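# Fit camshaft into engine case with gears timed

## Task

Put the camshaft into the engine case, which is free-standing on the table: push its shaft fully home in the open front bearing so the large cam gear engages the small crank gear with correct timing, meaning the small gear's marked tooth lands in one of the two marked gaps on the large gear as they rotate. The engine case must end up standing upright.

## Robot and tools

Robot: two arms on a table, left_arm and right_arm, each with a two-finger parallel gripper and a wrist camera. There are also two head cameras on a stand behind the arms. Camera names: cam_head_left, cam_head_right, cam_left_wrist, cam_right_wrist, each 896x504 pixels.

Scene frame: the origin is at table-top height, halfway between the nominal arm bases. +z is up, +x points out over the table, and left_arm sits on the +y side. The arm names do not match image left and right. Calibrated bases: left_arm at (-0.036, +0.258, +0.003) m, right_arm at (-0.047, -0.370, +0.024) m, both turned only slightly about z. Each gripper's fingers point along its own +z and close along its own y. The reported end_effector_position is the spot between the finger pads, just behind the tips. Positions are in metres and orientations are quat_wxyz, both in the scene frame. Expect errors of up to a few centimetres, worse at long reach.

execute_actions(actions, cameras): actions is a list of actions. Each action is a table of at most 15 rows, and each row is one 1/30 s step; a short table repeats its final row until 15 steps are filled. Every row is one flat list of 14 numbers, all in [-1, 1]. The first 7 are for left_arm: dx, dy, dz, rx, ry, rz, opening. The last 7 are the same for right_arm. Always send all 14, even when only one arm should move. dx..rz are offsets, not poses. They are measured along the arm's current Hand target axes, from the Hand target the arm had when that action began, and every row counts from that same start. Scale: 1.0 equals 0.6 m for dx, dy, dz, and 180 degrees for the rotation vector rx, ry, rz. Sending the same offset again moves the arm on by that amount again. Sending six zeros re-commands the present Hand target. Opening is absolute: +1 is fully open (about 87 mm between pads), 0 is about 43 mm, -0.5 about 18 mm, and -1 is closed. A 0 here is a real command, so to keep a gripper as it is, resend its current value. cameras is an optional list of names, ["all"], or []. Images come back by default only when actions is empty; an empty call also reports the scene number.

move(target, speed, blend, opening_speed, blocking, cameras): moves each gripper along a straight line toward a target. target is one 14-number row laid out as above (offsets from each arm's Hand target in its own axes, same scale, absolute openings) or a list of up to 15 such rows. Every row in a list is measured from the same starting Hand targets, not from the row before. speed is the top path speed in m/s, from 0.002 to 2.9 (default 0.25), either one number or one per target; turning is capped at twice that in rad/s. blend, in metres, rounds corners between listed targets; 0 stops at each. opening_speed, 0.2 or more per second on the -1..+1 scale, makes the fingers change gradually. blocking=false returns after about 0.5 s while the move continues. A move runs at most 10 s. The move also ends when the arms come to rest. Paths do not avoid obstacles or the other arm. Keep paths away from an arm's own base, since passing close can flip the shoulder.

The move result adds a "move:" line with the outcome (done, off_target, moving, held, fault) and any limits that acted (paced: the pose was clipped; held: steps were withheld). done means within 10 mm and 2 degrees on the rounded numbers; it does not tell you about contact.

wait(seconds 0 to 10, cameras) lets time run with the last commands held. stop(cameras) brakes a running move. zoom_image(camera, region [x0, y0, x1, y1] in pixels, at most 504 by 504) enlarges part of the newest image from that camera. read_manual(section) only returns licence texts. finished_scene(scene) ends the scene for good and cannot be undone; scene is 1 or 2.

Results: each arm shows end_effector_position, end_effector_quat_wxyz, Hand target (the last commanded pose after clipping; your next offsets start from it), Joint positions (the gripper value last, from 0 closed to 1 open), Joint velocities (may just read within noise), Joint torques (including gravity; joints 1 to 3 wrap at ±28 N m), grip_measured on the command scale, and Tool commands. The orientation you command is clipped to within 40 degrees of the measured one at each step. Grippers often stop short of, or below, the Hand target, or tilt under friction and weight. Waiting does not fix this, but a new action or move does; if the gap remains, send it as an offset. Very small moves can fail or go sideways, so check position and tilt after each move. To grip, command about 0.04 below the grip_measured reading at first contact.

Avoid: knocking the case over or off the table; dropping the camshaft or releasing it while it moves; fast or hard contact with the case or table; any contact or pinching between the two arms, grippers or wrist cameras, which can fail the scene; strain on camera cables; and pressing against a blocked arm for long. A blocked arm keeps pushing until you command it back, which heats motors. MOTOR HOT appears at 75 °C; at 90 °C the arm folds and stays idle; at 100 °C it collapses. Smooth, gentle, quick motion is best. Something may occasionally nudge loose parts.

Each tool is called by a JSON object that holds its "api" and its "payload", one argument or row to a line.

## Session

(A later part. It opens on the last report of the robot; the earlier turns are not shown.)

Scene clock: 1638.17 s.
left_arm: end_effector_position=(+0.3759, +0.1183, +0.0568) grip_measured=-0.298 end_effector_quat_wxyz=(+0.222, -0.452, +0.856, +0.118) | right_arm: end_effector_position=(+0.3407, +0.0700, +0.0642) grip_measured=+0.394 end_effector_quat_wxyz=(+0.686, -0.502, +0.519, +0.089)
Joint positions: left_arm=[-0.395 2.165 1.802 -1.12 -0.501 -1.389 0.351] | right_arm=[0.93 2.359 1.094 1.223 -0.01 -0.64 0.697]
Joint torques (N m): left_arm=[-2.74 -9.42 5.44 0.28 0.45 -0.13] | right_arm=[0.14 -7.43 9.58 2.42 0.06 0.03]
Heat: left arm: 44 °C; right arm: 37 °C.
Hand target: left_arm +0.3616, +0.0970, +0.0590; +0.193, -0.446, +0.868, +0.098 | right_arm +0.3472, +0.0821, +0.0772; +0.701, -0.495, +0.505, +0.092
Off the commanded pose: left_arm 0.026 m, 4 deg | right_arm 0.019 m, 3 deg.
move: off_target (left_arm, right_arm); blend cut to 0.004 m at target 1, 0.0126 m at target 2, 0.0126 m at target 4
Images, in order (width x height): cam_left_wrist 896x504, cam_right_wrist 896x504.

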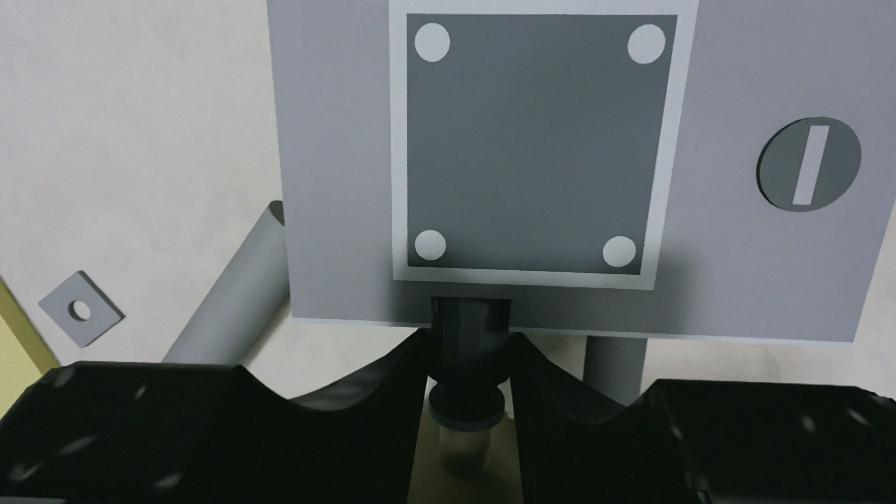

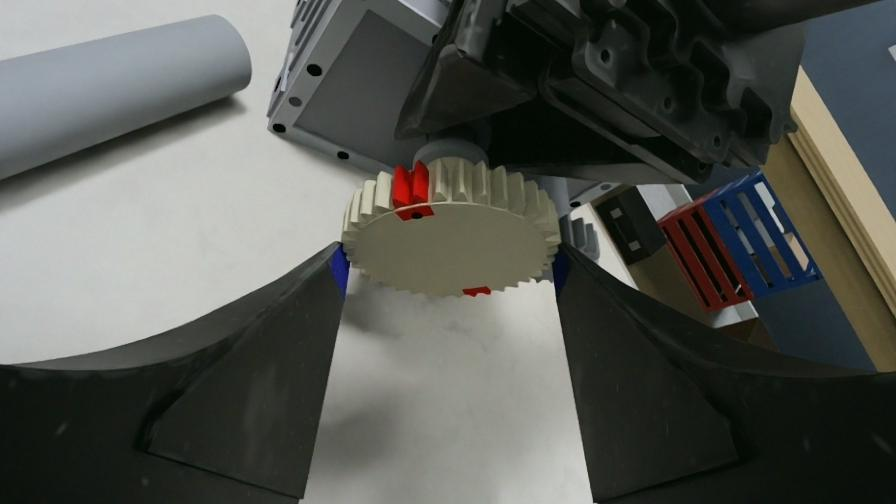

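{"api": "move", "payload": {
  "target": [
    [0,0,0,0,0,0,-0.6,0,0,0,0,0,0,1],
    [0,0,0,0,0,0,-0.6,-0.0067,-0.005,-0.085,0,0,0,-1]
  ],
  "speed": 0.15,
  "cameras": ["cam_left_wrist","cam_right_wrist"]
}}

{"api": "zoom_image", "payload": {
  "camera": "cam_right_wrist",
  "region": [300, 100, 700, 400]
}}

{"api": "zoom_image", "payload": {
  "camera": "cam_left_wrist",
  "region": [400, 340, 540, 500]
}}

Scene clock: 1690.37 s.
left_arm: end_effector_position=(+0.3708, +0.1118, +0.0558) grip_measured=-0.298 end_effector_quat_wxyz=(+0.214, -0.451, +0.859, +0.115) | right_arm: end_effector_position=(+0.3160, +0.0396, +0.0546) grip_measured=-1.000 end_effector_quat_wxyz=(+0.675, -0.509, +0.527, +0.088)
Joint positions: left_arm=[-0.407 2.165 1.802 -1.131 -0.484 -1.398 0.351] | right_arm=[0.93 2.295 0.916 1.305 -0.01 -0.64 0]
Joint torques (N m): left_arm=[-1.87 -9.35 5.46 0.37 0.28 -0.05] | right_arm=[-0.01 -10.32 3.36 2.92 0.03 0.04]
Heat: left arm: 44 °C; right arm: 38 °C.
Hand target: left_arm +0.3616, +0.0970, +0.0590; +0.193, -0.446, +0.868, +0.098 | right_arm +0.3157, +0.0420, +0.0823; +0.701, -0.495, +0.505, +0.092
Off the commanded pose: left_arm 0.018 m, 3 deg | right_arm 0.028 m, 4 deg.
move: off_target (left_arm, right_arm); target 2's new opening was sent with right_arm's hand 0.028 m and 4 deg from that target
Images, in order (width x height): cam_left_wrist 896x504, cam_right_wrist 896x504.

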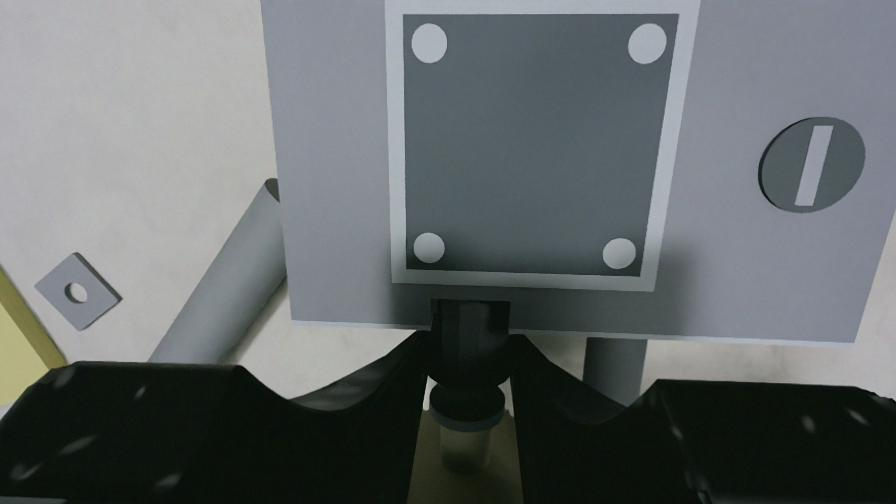

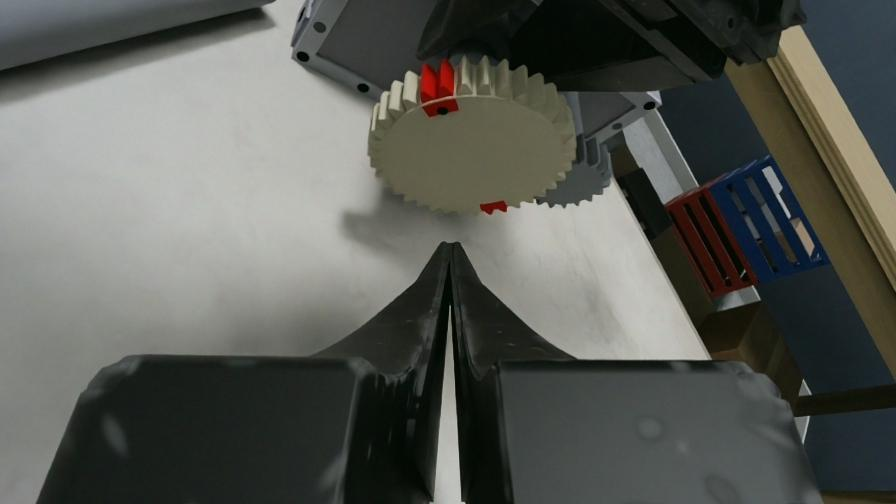

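Scaled by 1.260 from the camera's 896x504 image, which has a finer 1280x720 frame.

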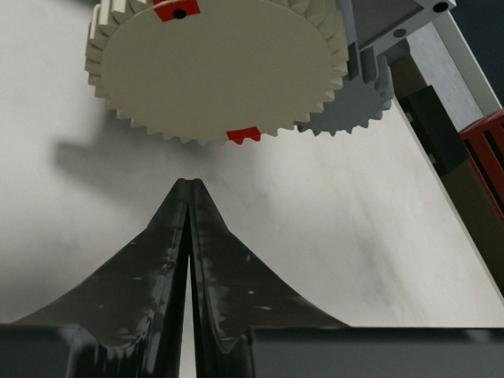

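Scaled by 3.150 from the camera's 896x504 image, which has a finer 1280x720 frame.

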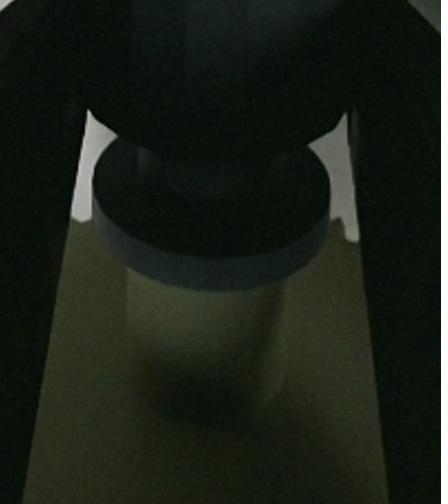

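{"api": "move", "payload": {
  "target": [
    [0,0,0,0,0,0,-0.6,-0.02,-0.015,0,0,0,0,-1],
    [0,0,0,0,0,0,-0.6,-0.02,-0.015,0.035,0,0,0,-1]
  ],
  "speed": 0.12,
  "blend": 0.01,
  "cameras": ["cam_right_wrist"]
}}

{"api": "zoom_image", "payload": {
  "camera": "cam_right_wrist",
  "region": [350, 60, 650, 285]
}}

Scene clock: 1697.80 s.
left_arm: end_effector_position=(+0.3708, +0.1118, +0.0558) grip_measured=-0.298 end_effector_quat_wxyz=(+0.214, -0.451, +0.859, +0.115) | right_arm: end_effector_position=(+0.3259, +0.0518, +0.0852) grip_measured=-1.000 end_effector_quat_wxyz=(+0.689, -0.500, +0.517, +0.090)
Joint positions: left_arm=[-0.407 2.165 1.802 -1.131 -0.484 -1.398 0.351] | right_arm=[0.93 2.247 0.973 1.241 -0.01 -0.64 0]
Joint torques (N m): left_arm=[-1.87 -9.35 5.45 0.36 0.28 -0.05] | right_arm=[0.08 -7.88 7.05 2.44 0.07 0.04]
Heat: left arm: 44 °C; right arm: 39 °C.
Hand target: left_arm +0.3616, +0.0970, +0.0590; +0.193, -0.446, +0.868, +0.098 | right_arm +0.3286, +0.0586, +0.0971; +0.701, -0.495, +0.505, +0.092
Off the commanded pose: left_arm 0.018 m, 3 deg | right_arm 0.014 m, 2 deg.
move: off_target (left_arm, right_arm); blend cut to 0.0078 m at target 1
Images, in order (width x height): cam_right_wrist 896x504.

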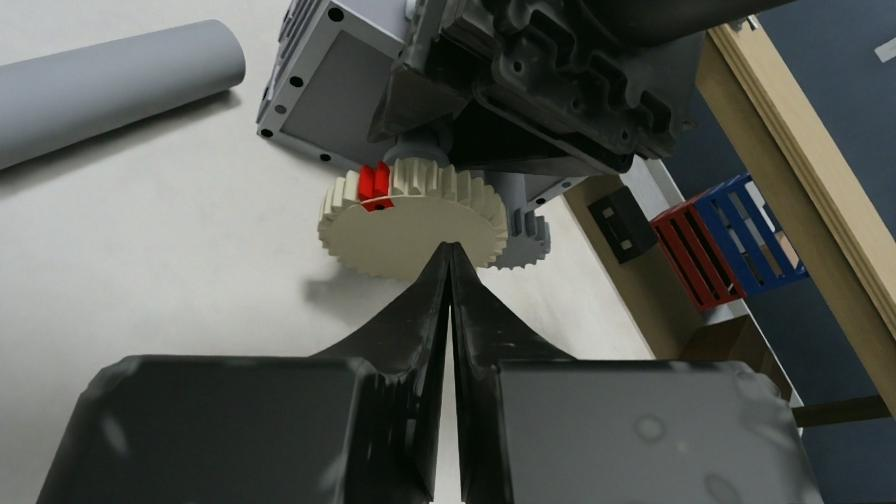

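Scaled by 1.680 from the camera's 896x504 image, which has a finer 1280x720 frame.

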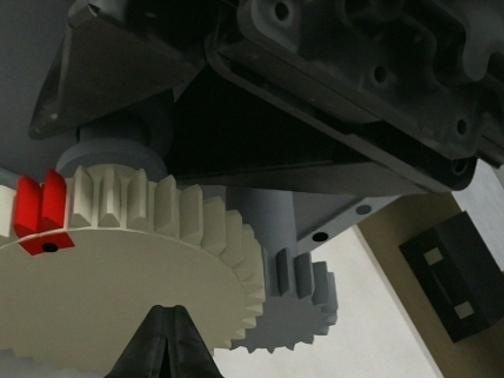

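{"api": "move", "payload": {
  "target": [0,0,0,0,0,0,-0.6,0.015,0.0125,0.005,0,0,0,-1],
  "speed": 0.12,
  "cameras": ["cam_right_wrist"]
}}

{"api": "zoom_image", "payload": {
  "camera": "cam_right_wrist",
  "region": [300, 100, 700, 400]
}}

Scene clock: 1710.20 s.
left_arm: end_effector_position=(+0.3708, +0.1118, +0.0558) grip_measured=-0.298 end_effector_quat_wxyz=(+0.214, -0.451, +0.859, +0.115) | right_arm: end_effector_position=(+0.3265, +0.0525, +0.0696) grip_measured=-1.000 end_effector_quat_wxyz=(+0.681, -0.505, +0.522, +0.089)
Joint positions: left_arm=[-0.407 2.165 1.802 -1.131 -0.484 -1.398 0.351] | right_arm=[0.93 2.285 0.985 1.244 -0.01 -0.64 0]
Joint torques (N m): left_arm=[-1.87 -9.35 5.46 0.36 0.28 -0.05] | right_arm=[0.17 -7.5 7.23 2.73 0.06 0.04]
Heat: left arm: 44 °C; right arm: 39 °C.
Hand target: left_arm +0.3616, +0.0970, +0.0590; +0.193, -0.446, +0.868, +0.098 | right_arm +0.3300, +0.0613, +0.0856; +0.701, -0.495, +0.505, +0.092
Off the commanded pose: left_arm 0.018 m, 3 deg | right_arm 0.018 m, 3 deg.
move: off_target (left_arm, right_arm)
Images, in order (width x height): cam_right_wrist 896x504.

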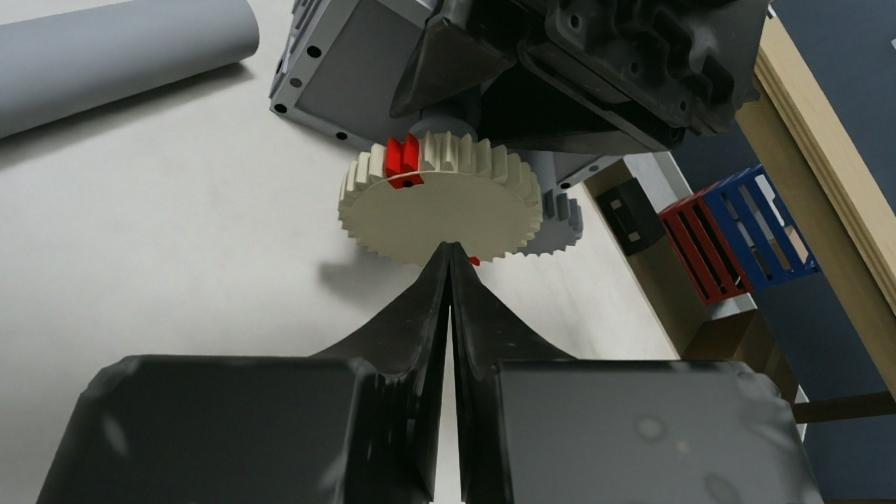

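Scaled by 1.260 from the camera's 896x504 image, which has a finer 1280x720 frame.

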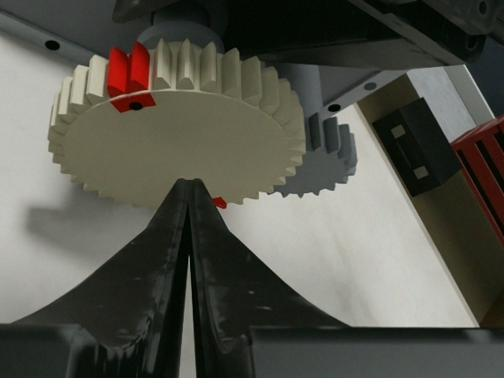

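{"api": "move", "payload": {
  "target": [0,0,0,0,0,0,-0.6,-0.003,-0.001,0.017,0,0,0,-1],
  "speed": 0.08,
  "cameras": ["cam_right_wrist","cam_left_wrist"]
}}

{"api": "zoom_image", "payload": {
  "camera": "cam_right_wrist",
  "region": [300, 100, 700, 400]
}}

{"api": "zoom_image", "payload": {
  "camera": "cam_left_wrist",
  "region": [400, 340, 540, 500]
}}

Scene clock: 1716.07 s.
left_arm: end_effector_position=(+0.3708, +0.1118, +0.0558) grip_measured=-0.298 end_effector_quat_wxyz=(+0.214, -0.451, +0.859, +0.115) | right_arm: end_effector_position=(+0.3328, +0.0602, +0.0775) grip_measured=-1.000 end_effector_quat_wxyz=(+0.690, -0.499, +0.516, +0.090)
Joint positions: left_arm=[-0.407 2.165 1.802 -1.131 -0.484 -1.398 0.351] | right_arm=[0.93 2.298 1.027 1.24 -0.009 -0.64 0]
Joint torques (N m): left_arm=[-1.88 -9.35 5.46 0.37 0.29 -0.05] | right_arm=[0.4 -7.41 8.12 2.4 0.07 0.03]
Heat: left arm: 44 °C; right arm: 39 °C.
Hand target: left_arm +0.3616, +0.0970, +0.0590; +0.193, -0.446, +0.868, +0.098 | right_arm +0.3359, +0.0697, +0.0874; +0.701, -0.495, +0.505, +0.092
Off the commanded pose: left_arm 0.018 m, 3 deg | right_arm 0.014 m, 2 deg.
move: off_target (left_arm, right_arm)
Images, in order (width x height): cam_left_wrist 896x504, cam_right_wrist 896x504.

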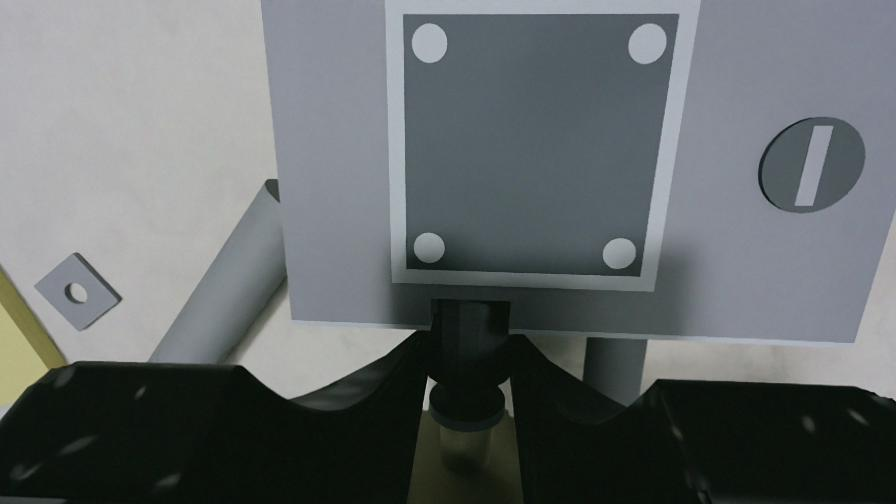

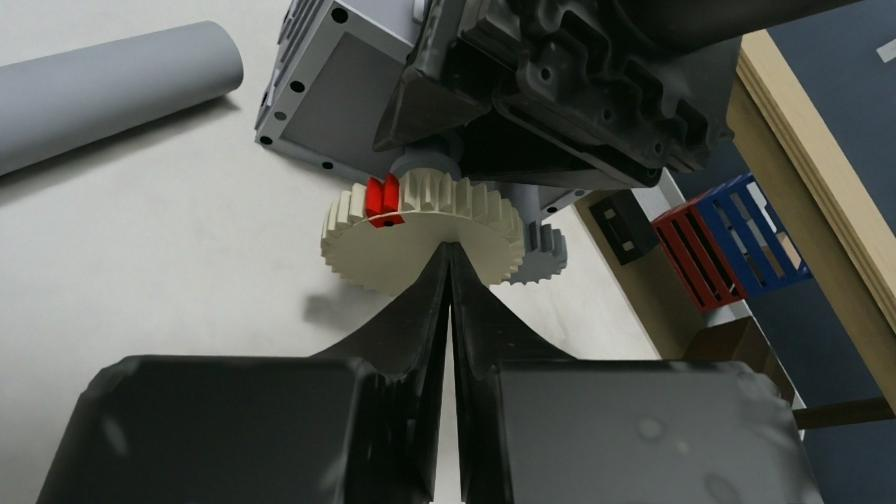

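Scaled by 1.260 from the camera's 896x504 image, which has a finer 1280x720 frame.

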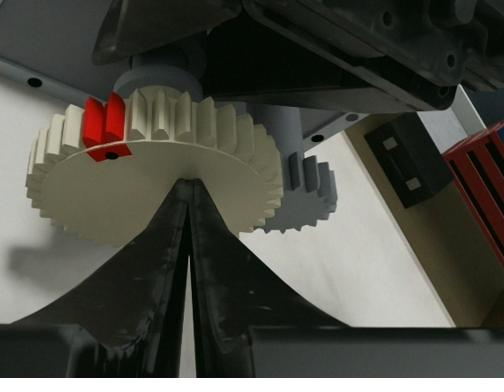

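Scaled by 3.150 from the camera's 896x504 image, which has a finer 1280x720 frame.

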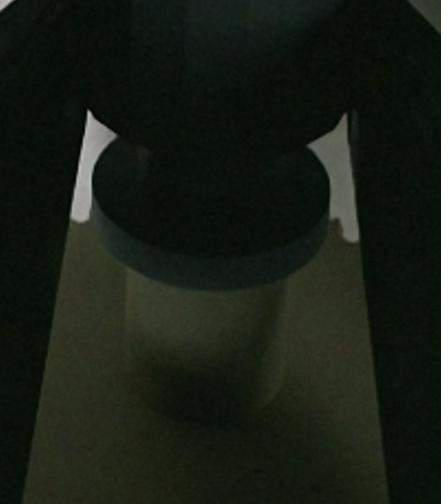

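{"api": "move", "payload": {
  "target": [
    [0,0,0,0,0,0,-0.6,0.003,0.012,0,0,0,0,-1],
    [0,0,0,0,0,0,-0.6,0.003,0.012,0.025,0,0,0,-1]
  ],
  "speed": 0.08,
  "blend": 0.004,
  "cameras": ["cam_right_wrist"]
}}

{"api": "zoom_image", "payload": {
  "camera": "cam_right_wrist",
  "region": [300, 100, 700, 400]
}}

Scene clock: 1722.30 s.
left_arm: end_effector_position=(+0.3758, +0.1192, +0.0565) grip_measured=-0.298 end_effector_quat_wxyz=(+0.224, -0.455, +0.853, +0.120) | right_arm: end_effector_position=(+0.3386, +0.0682, +0.0677) grip_measured=-1.000 end_effector_quat_wxyz=(+0.687, -0.498, +0.523, +0.084)
Joint positions: left_arm=[-0.396 2.166 1.801 -1.122 -0.507 -1.398 0.351] | right_arm=[0.938 2.343 1.081 1.219 0.014 -0.64 0]
Joint torques (N m): left_arm=[-2.71 -9.47 5.45 0.29 0.52 -0.04] | right_arm=[0.64 -7.53 9.69 2.36 -0.02 0.04]
Heat: left arm: 44 °C; right arm: 39 °C.
Hand target: left_arm +0.3616, +0.0970, +0.0588; +0.193, -0.446, +0.868, +0.098 | right_arm +0.3414, +0.0843, +0.0814; +0.701, -0.495, +0.505, +0.092
Off the commanded pose: left_arm 0.026 m, 5 deg | right_arm 0.021 m, 3 deg.
move: off_target (left_arm, right_arm); blend cut to 0.0038 m at target 1
Images, in order (width x height): cam_right_wrist 896x504.

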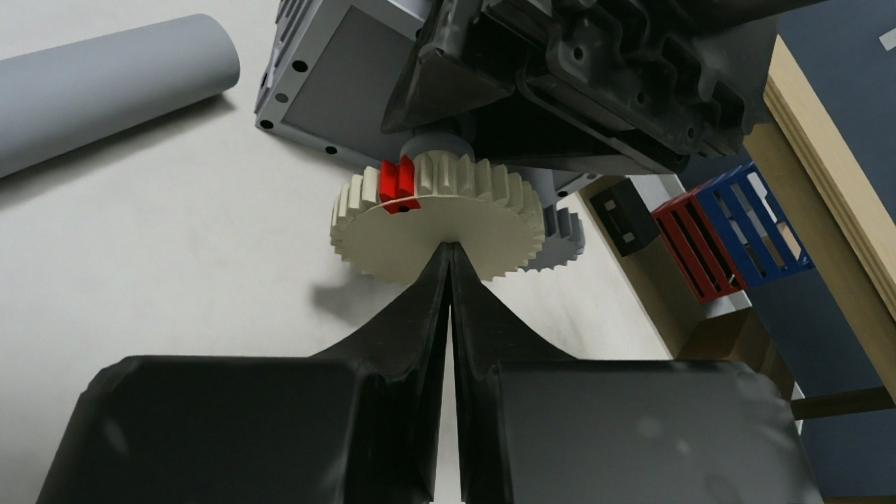

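Scaled by 1.260 from the camera's 896x504 image, which has a finer 1280x720 frame.

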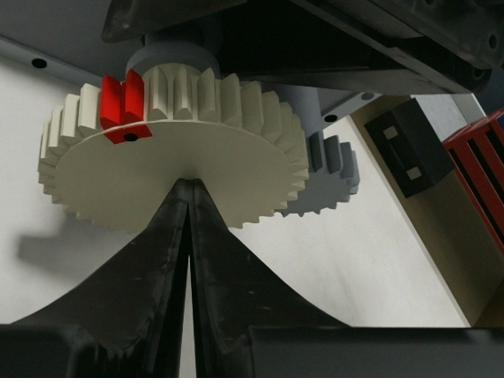

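{"api": "execute_actions", "payload": {
  "actions": []
}}

{"api": "zoom_image", "payload": {
  "camera": "cam_left_wrist",
  "region": [400, 340, 540, 500]
}}

{"api": "zoom_image", "payload": {
  "camera": "cam_right_wrist",
  "region": [480, 160, 600, 280]
}}

{"api": "zoom_image", "payload": {
  "camera": "cam_head_right",
  "region": [260, 230, 400, 370]
}}

Scene clock: 1727.63 s.
left_arm: end_effector_position=(+0.3758, +0.1192, +0.0565) grip_measured=-0.298 end_effector_quat_wxyz=(+0.224, -0.455, +0.853, +0.120) | right_arm: end_effector_position=(+0.3386, +0.0682, +0.0677) grip_measured=-1.000 end_effector_quat_wxyz=(+0.687, -0.498, +0.523, +0.084)
Joint positions: left_arm=[-0.396 2.166 1.801 -1.122 -0.507 -1.398 0.351] | right_arm=[0.938 2.343 1.081 1.219 0.014 -0.64 0]
Joint velocities: within noise
Joint torques (N m): left_arm=[-2.66 -9.48 5.45 0.29 0.5 -0.05] | right_arm=[0.66 -7.47 9.61 2.37 -0.03 0.05]
Heat: left arm: 45 °C; right arm: 39 °C.
Hand target: left_arm +0.3616, +0.0970, +0.0588; +0.193, -0.446, +0.868, +0.098 | right_arm +0.3414, +0.0843, +0.0814; +0.701, -0.495, +0.505, +0.092
Tool commands: left_gripper/opening=-0.6 right_gripper/opening=-1.0
Off the commanded pose: left_arm 0.026 m, 5 deg | right_arm 0.021 m, 3 deg.

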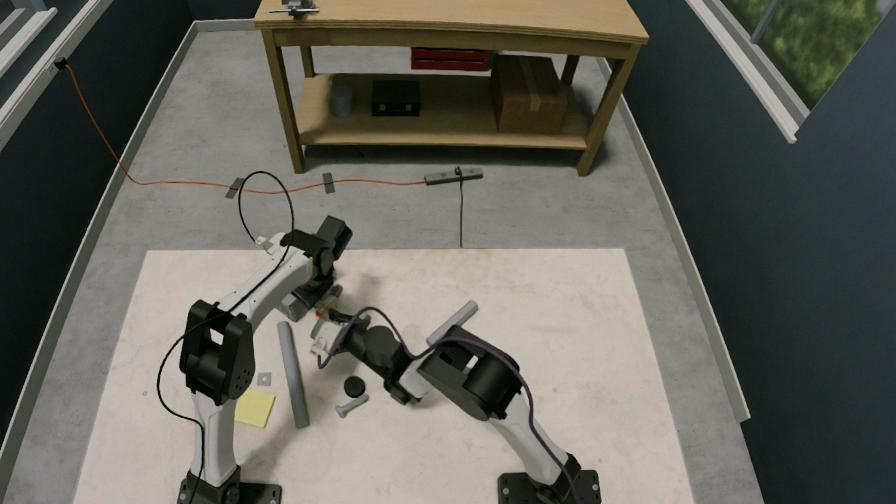

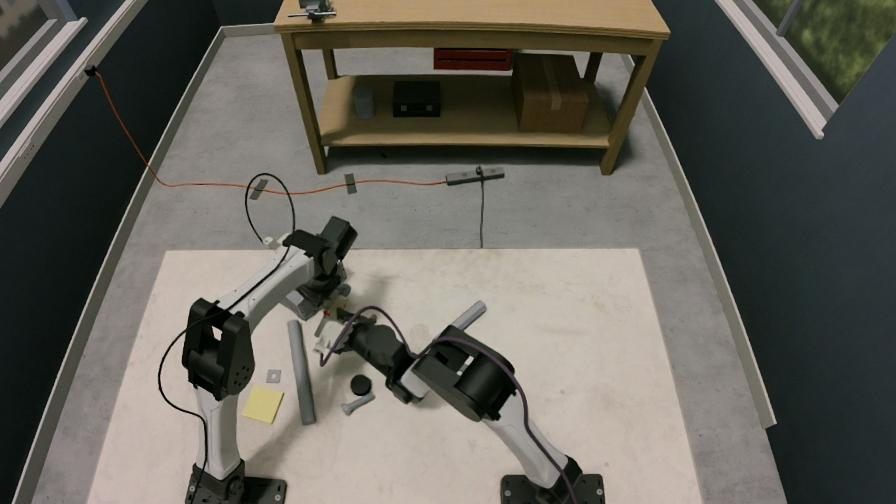

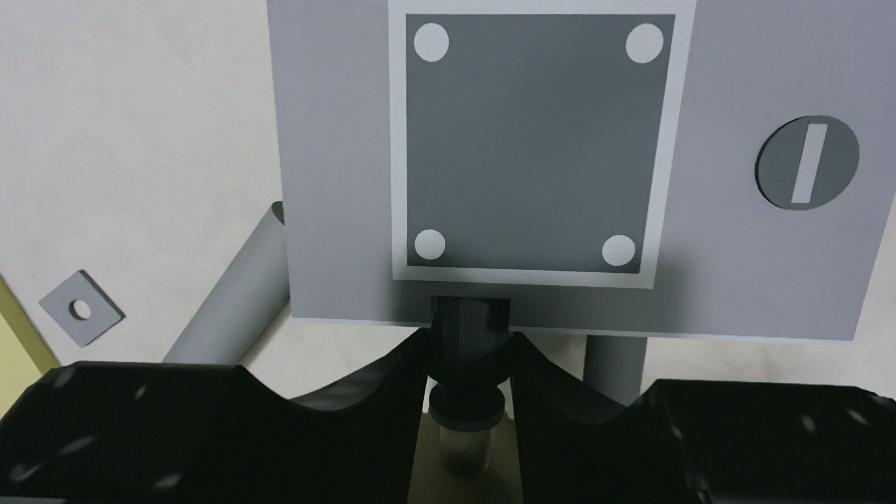

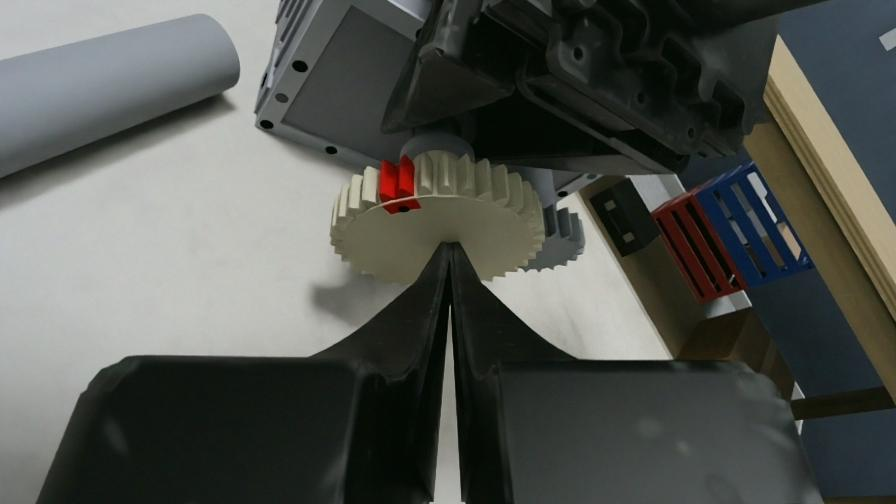

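Scaled by 3.150 from the camera's 896x504 image, which has a finer 1280x720 frame.

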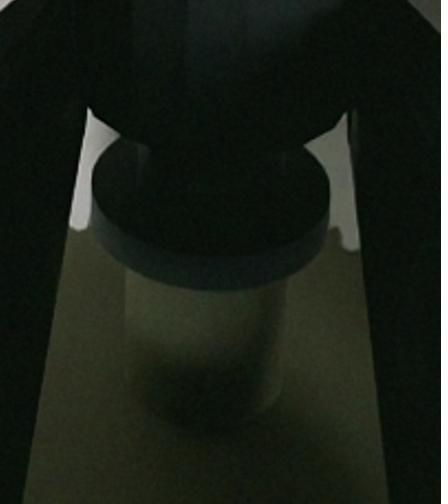

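Scaled by 4.200 from the camera's 896x504 image, which has a finer 1280x720 frame.

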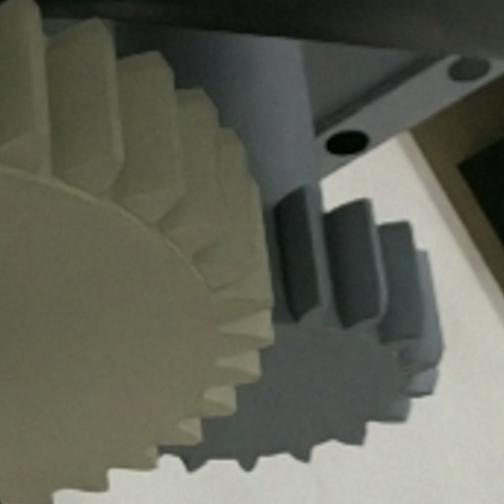

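Scaled by 3.600 from the camera's 896x504 image, which has a finer 1280x720 frame.

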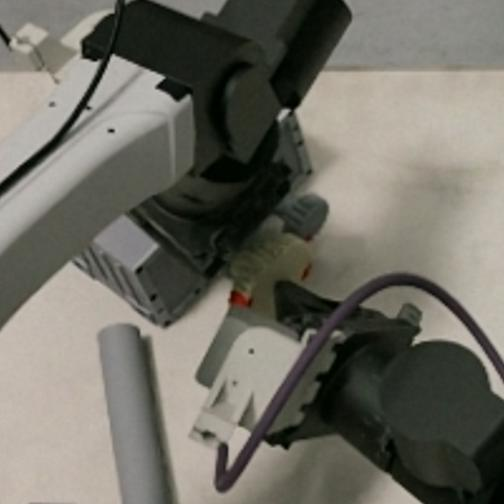

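{"api": "move", "payload": {
  "target": [
    [0,0,0,0,0,0,-0.6,0,0,0.005,0,0,-0.035,-1],
    [0,0,0,0,0,0,-0.6,0,0,0.005,0,0,0.035,-1],
    [0,0,0,0,0,0,-0.6,0,0,0.005,0,0,0,-1]
  ],
  "speed": 0.06,
  "blend": 0.002,
  "cameras": ["cam_right_wrist","cam_left_wrist"]
}}

{"api": "zoom_image", "payload": {
  "camera": "cam_left_wrist",
  "region": [400, 340, 540, 500]
}}

{"api": "zoom_image", "payload": {
  "camera": "cam_right_wrist",
  "region": [480, 160, 600, 280]
}}

Scene clock: 1740.53 s.
left_arm: end_effector_position=(+0.3770, +0.1210, +0.0567) grip_measured=-0.298 end_effector_quat_wxyz=(+0.229, -0.455, +0.852, +0.123) | right_arm: end_effector_position=(+0.3390, +0.0706, +0.0610) grip_measured=-1.000 end_effector_quat_wxyz=(+0.680, -0.500, +0.529, +0.081)
Joint positions: left_arm=[-0.396 2.167 1.801 -1.12 -0.52 -1.398 0.351] | right_arm=[0.944 2.356 1.097 1.198 0.027 -0.637 0]
Joint torques (N m): left_arm=[-2.69 -9.59 5.45 0.27 0.62 -0.05] | right_arm=[0.28 -8.18 9.44 2.55 -0.13 0.02]
Heat: left arm: 46 °C; right arm: 38 °C.
Hand target: left_arm +0.3615, +0.0970, +0.0589; +0.193, -0.446, +0.868, +0.098 | right_arm +0.3433, +0.0867, +0.0816; +0.701, -0.495, +0.505, +0.092
Off the commanded pose: left_arm 0.029 m, 5 deg | right_arm 0.026 m, 4 deg.
move: off_target (left_arm, right_arm)
Images, in order (width x height): cam_left_wrist 896x504, cam_right_wrist 896x504.

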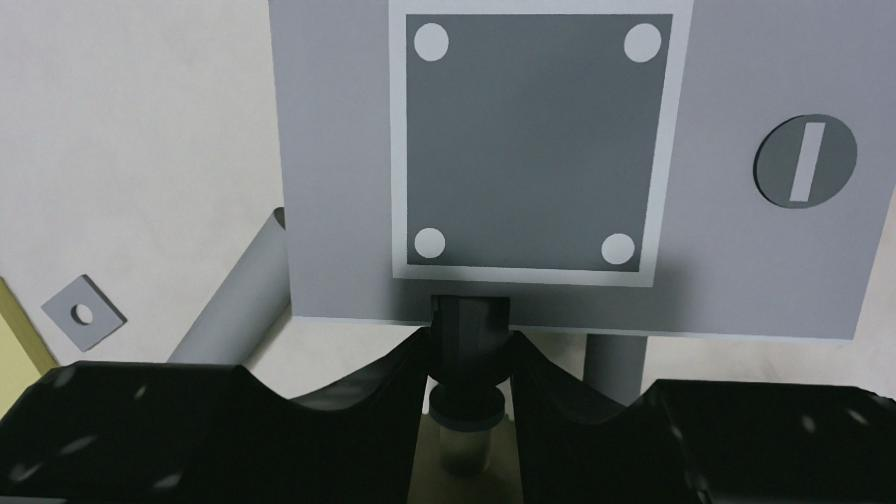

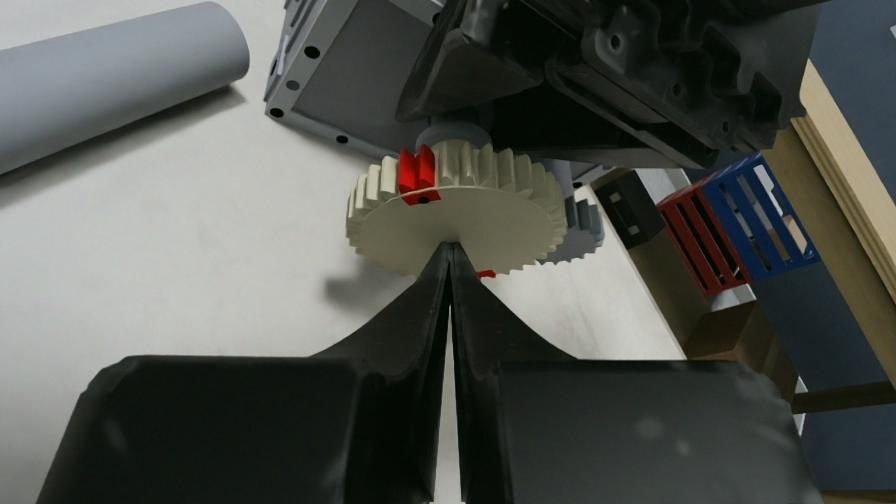

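Scaled by 3.150 from the camera's 896x504 image, which has a finer 1280x720 frame.

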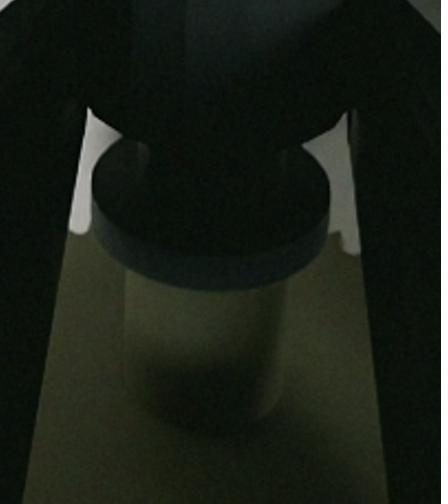

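Scaled by 4.200 from the camera's 896x504 image, which has a finer 1280x720 frame.

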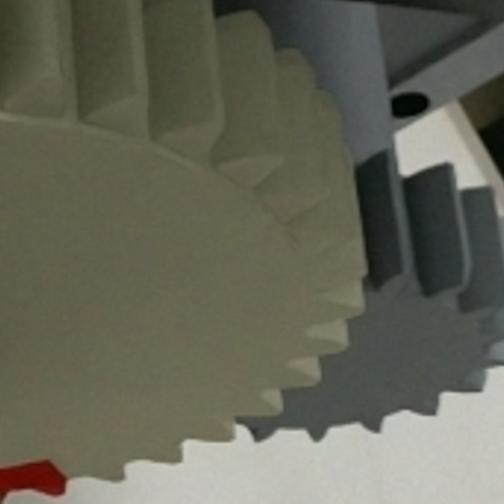

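{"api": "move", "payload": {
  "target": [
    [0,0,0,0,0,0,-0.6,-0.01,0,-0.12,0,0,0,-1],
    [0,0,0,0,0,0,-0.6,-0.028,0.002,-0.1795,0.291,-0.145,0.655,-1]
  ],
  "speed": 0.5,
  "blend": 0.02,
  "cameras": ["cam_right_wrist"]
}}

{"api": "zoom_image", "payload": {
  "camera": "cam_right_wrist",
  "region": [425, 30, 605, 260]
}}

{"api": "zoom_image", "payload": {
  "camera": "cam_right_wrist",
  "region": [455, 35, 575, 145]
}}

Scene clock: 1757.30 s.
left_arm: end_effector_position=(+0.3725, +0.1145, +0.0555) grip_measured=-0.298 end_effector_quat_wxyz=(+0.219, -0.452, +0.857, +0.119) | right_arm: end_effector_position=(+0.2684, +0.0038, +0.0806) grip_measured=-1.000 end_effector_quat_wxyz=(+0.488, +0.471, +0.537, +0.502)
Joint positions: left_arm=[-0.405 2.167 1.801 -1.128 -0.499 -1.401 0.351] | right_arm=[1.189 2.325 0.816 1.468 1.068 1.556 0]
Joint torques (N m): left_arm=[-2 -9.54 5.49 0.34 0.41 -0.03] | right_arm=[0.58 -7.9 5.2 2 0.29 0.11]
Heat: left arm: 48 °C; right arm: 39 °C.
Hand target: left_arm +0.3616, +0.0969, +0.0589; +0.193, -0.446, +0.868, +0.098 | right_arm +0.2682, +0.0088, +0.0943; +0.483, +0.481, +0.518, +0.517
Off the commanded pose: left_arm 0.021 m, 4 deg | right_arm 0.015 m, 3 deg.
move: off_target (left_arm, right_arm)
Images, in order (width x height): cam_right_wrist 896x504.

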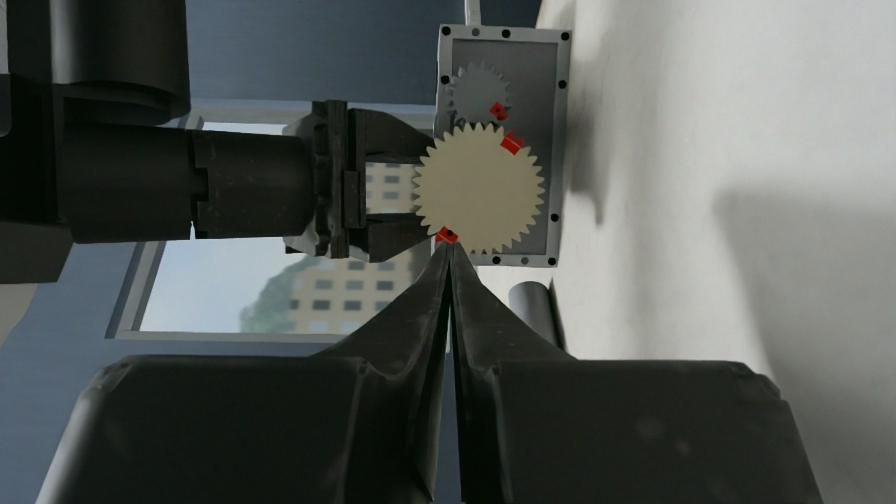

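Scaled by 2.191 from the camera's 896x504 image, which has a finer 1280x720 frame.

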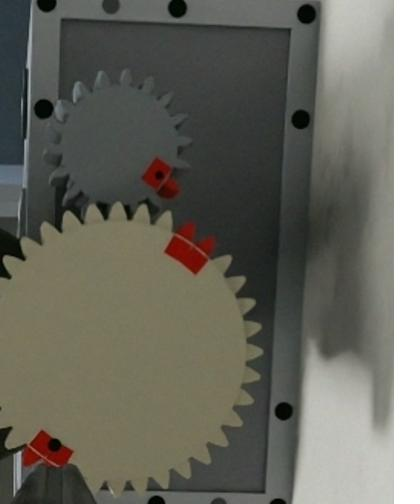

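Scaled by 4.200 from the camera's 896x504 image, which has a finer 1280x720 frame.

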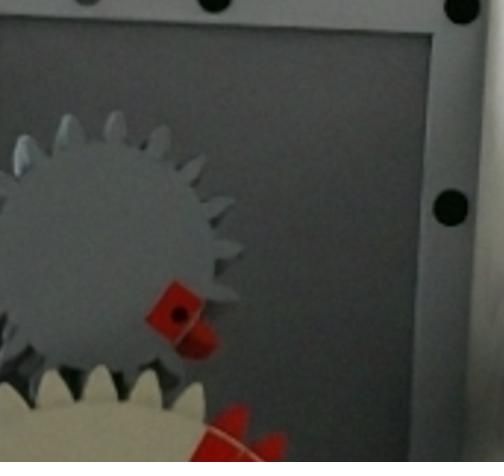

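{"api": "zoom_image", "payload": {
  "camera": "cam_right_wrist",
  "region": [445, 95, 535, 165]
}}

Scaled by 5.600 from the camera's 896x504 image, which has a finer 1280x720 frame.

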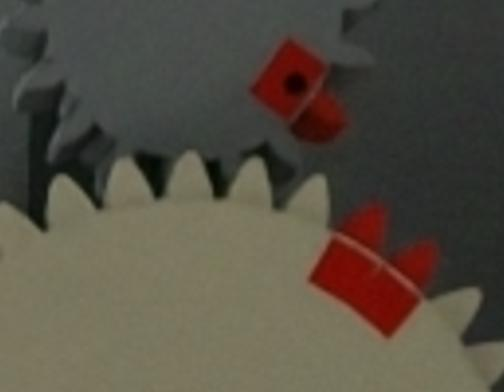

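{"api": "zoom_image", "payload": {
  "camera": "cam_right_wrist",
  "region": [405, 110, 555, 260]
}}

{"api": "zoom_image", "payload": {
  "camera": "cam_right_wrist",
  "region": [435, 50, 525, 140]
}}

Scaled by 3.360 from the camera's 896x504 image, which has a finer 1280x720 frame.

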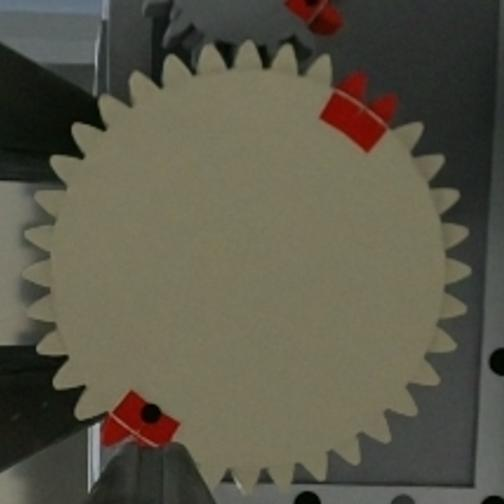

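Scaled by 5.600 from the camera's 896x504 image, which has a finer 1280x720 frame.

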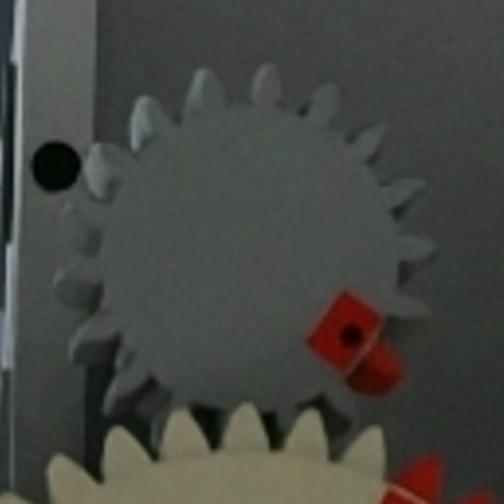

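{"api": "move", "payload": {
  "target": [
    [0,0,0,0,0,0,-0.6,-0.0193,-0.0263,0.0225,-0.3085,0.128,-0.695,1],
    [0,0,0,0,0,0,-0.6,0.06,-0.0263,0.094,-0.3085,0.128,-0.695,1]
  ],
  "speed": [0.4,0.2],
  "cameras": ["cam_right_wrist"]
}}

{"api": "zoom_image", "payload": {
  "camera": "cam_right_wrist",
  "region": [300, 100, 700, 400]
}}

Scene clock: 1830.70 s.
left_arm: end_effector_position=(+0.3725, +0.1145, +0.0555) grip_measured=-0.298 end_effector_quat_wxyz=(+0.219, -0.452, +0.857, +0.119) | right_arm: end_effector_position=(+0.3163, +0.0452, +0.0702) grip_measured=+0.981 end_effector_quat_wxyz=(+0.695, -0.534, +0.480, +0.044)
Joint positions: left_arm=[-0.405 2.167 1.801 -1.128 -0.499 -1.401 0.351] | right_arm=[0.949 2.296 0.926 1.34 0.005 -0.775 0.991]
Joint torques (N m): left_arm=[-1.99 -9.5 5.5 0.33 0.42 -0.03] | right_arm=[-0.7 -7.23 6.46 2.5 0.01 0]
Heat: left arm: 50 °C; right arm: 38 °C.
Hand target: left_arm +0.3616, +0.0969, +0.0589; +0.193, -0.446, +0.868, +0.098 | right_arm +0.3219, +0.0486, +0.0783; +0.706, -0.529, +0.470, +0.043
Off the commanded pose: left_arm 0.021 m, 4 deg | right_arm 0.011 m, 2 deg.
move: off_target (left_arm, right_arm)
Images, in order (width x height): cam_right_wrist 896x504.

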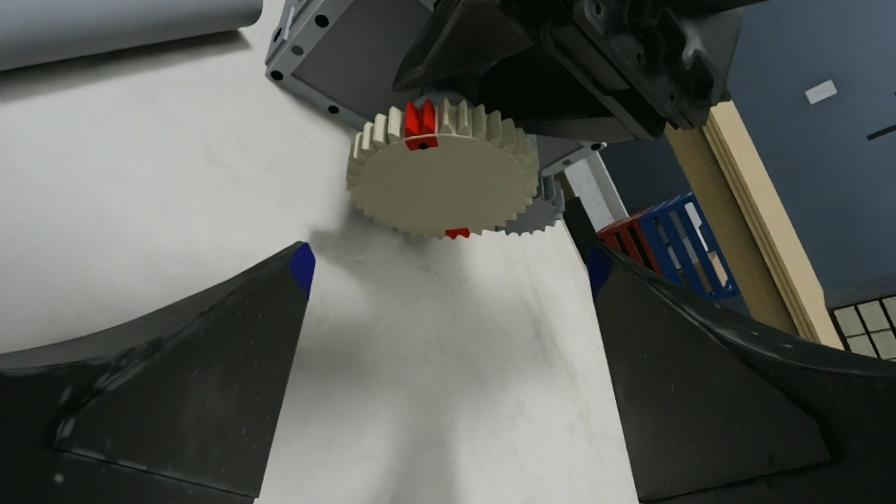

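Scaled by 1.260 from the camera's 896x504 image, which has a finer 1280x720 frame.

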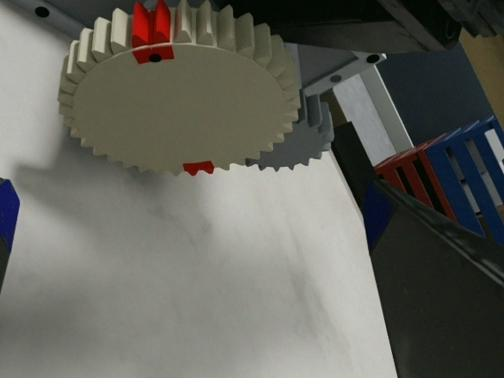

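{"api": "move", "payload": {
  "target": [
    [0,0,0,0,0,0,-0.6,0.0053,0.004,0.042,0,0,0,1],
    [0,0,0,0,0,0,-0.6,0.0053,0.004,0.042,0,0,0,0.25]
  ],
  "speed": 0.15,
  "opening_speed": 1.5,
  "cameras": ["cam_right_wrist"]
}}

{"api": "zoom_image", "payload": {
  "camera": "cam_right_wrist",
  "region": [300, 100, 700, 400]
}}

Scene clock: 1837.80 s.
left_arm: end_effector_position=(+0.3725, +0.1145, +0.0555) grip_measured=-0.298 end_effector_quat_wxyz=(+0.219, -0.452, +0.857, +0.119) | right_arm: end_effector_position=(+0.3315, +0.0648, +0.0666) grip_measured=+0.250 end_effector_quat_wxyz=(+0.696, -0.533, +0.479, +0.044)
Joint positions: left_arm=[-0.405 2.167 1.801 -1.128 -0.499 -1.401 0.351] | right_arm=[0.949 2.355 1.044 1.284 0.004 -0.775 0.625]
Joint torques (N m): left_arm=[-2.02 -9.51 5.52 0.34 0.42 -0.03] | right_arm=[-0.69 -7.56 6.97 2.46 -0.01 0]
Heat: left arm: 50 °C; right arm: 38 °C.
Hand target: left_arm +0.3616, +0.0969, +0.0589; +0.193, -0.446, +0.868, +0.098 | right_arm +0.3379, +0.0681, +0.0745; +0.706, -0.529, +0.470, +0.043
Off the commanded pose: left_arm 0.021 m, 4 deg | right_arm 0.011 m, 2 deg.
move: off_target (left_arm, right_arm); target 2's new opening was sent with right_arm's hand 0.011 m and 2 deg from that target
Images, in order (width x height): cam_right_wrist 896x504.

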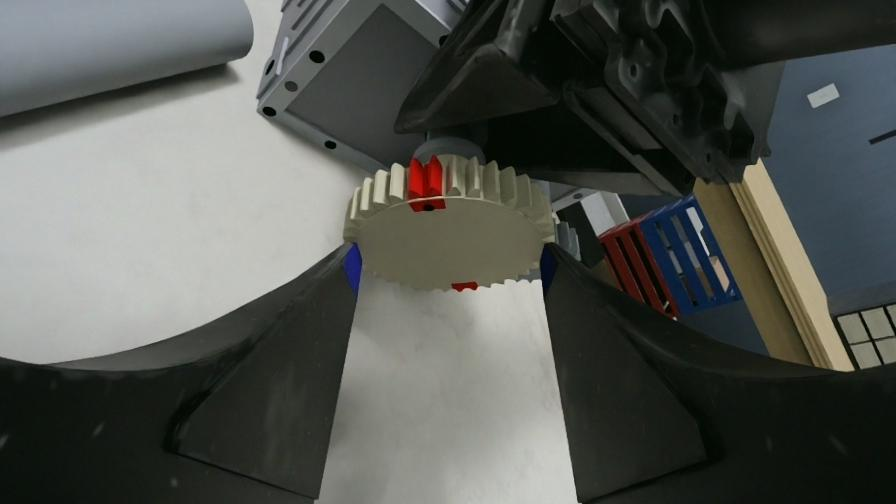

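Scaled by 1.260 from the camera's 896x504 image, which has a finer 1280x720 frame.

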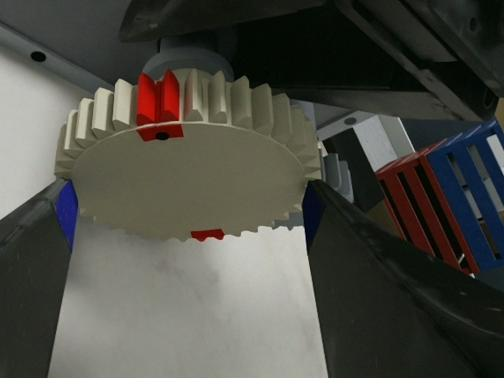

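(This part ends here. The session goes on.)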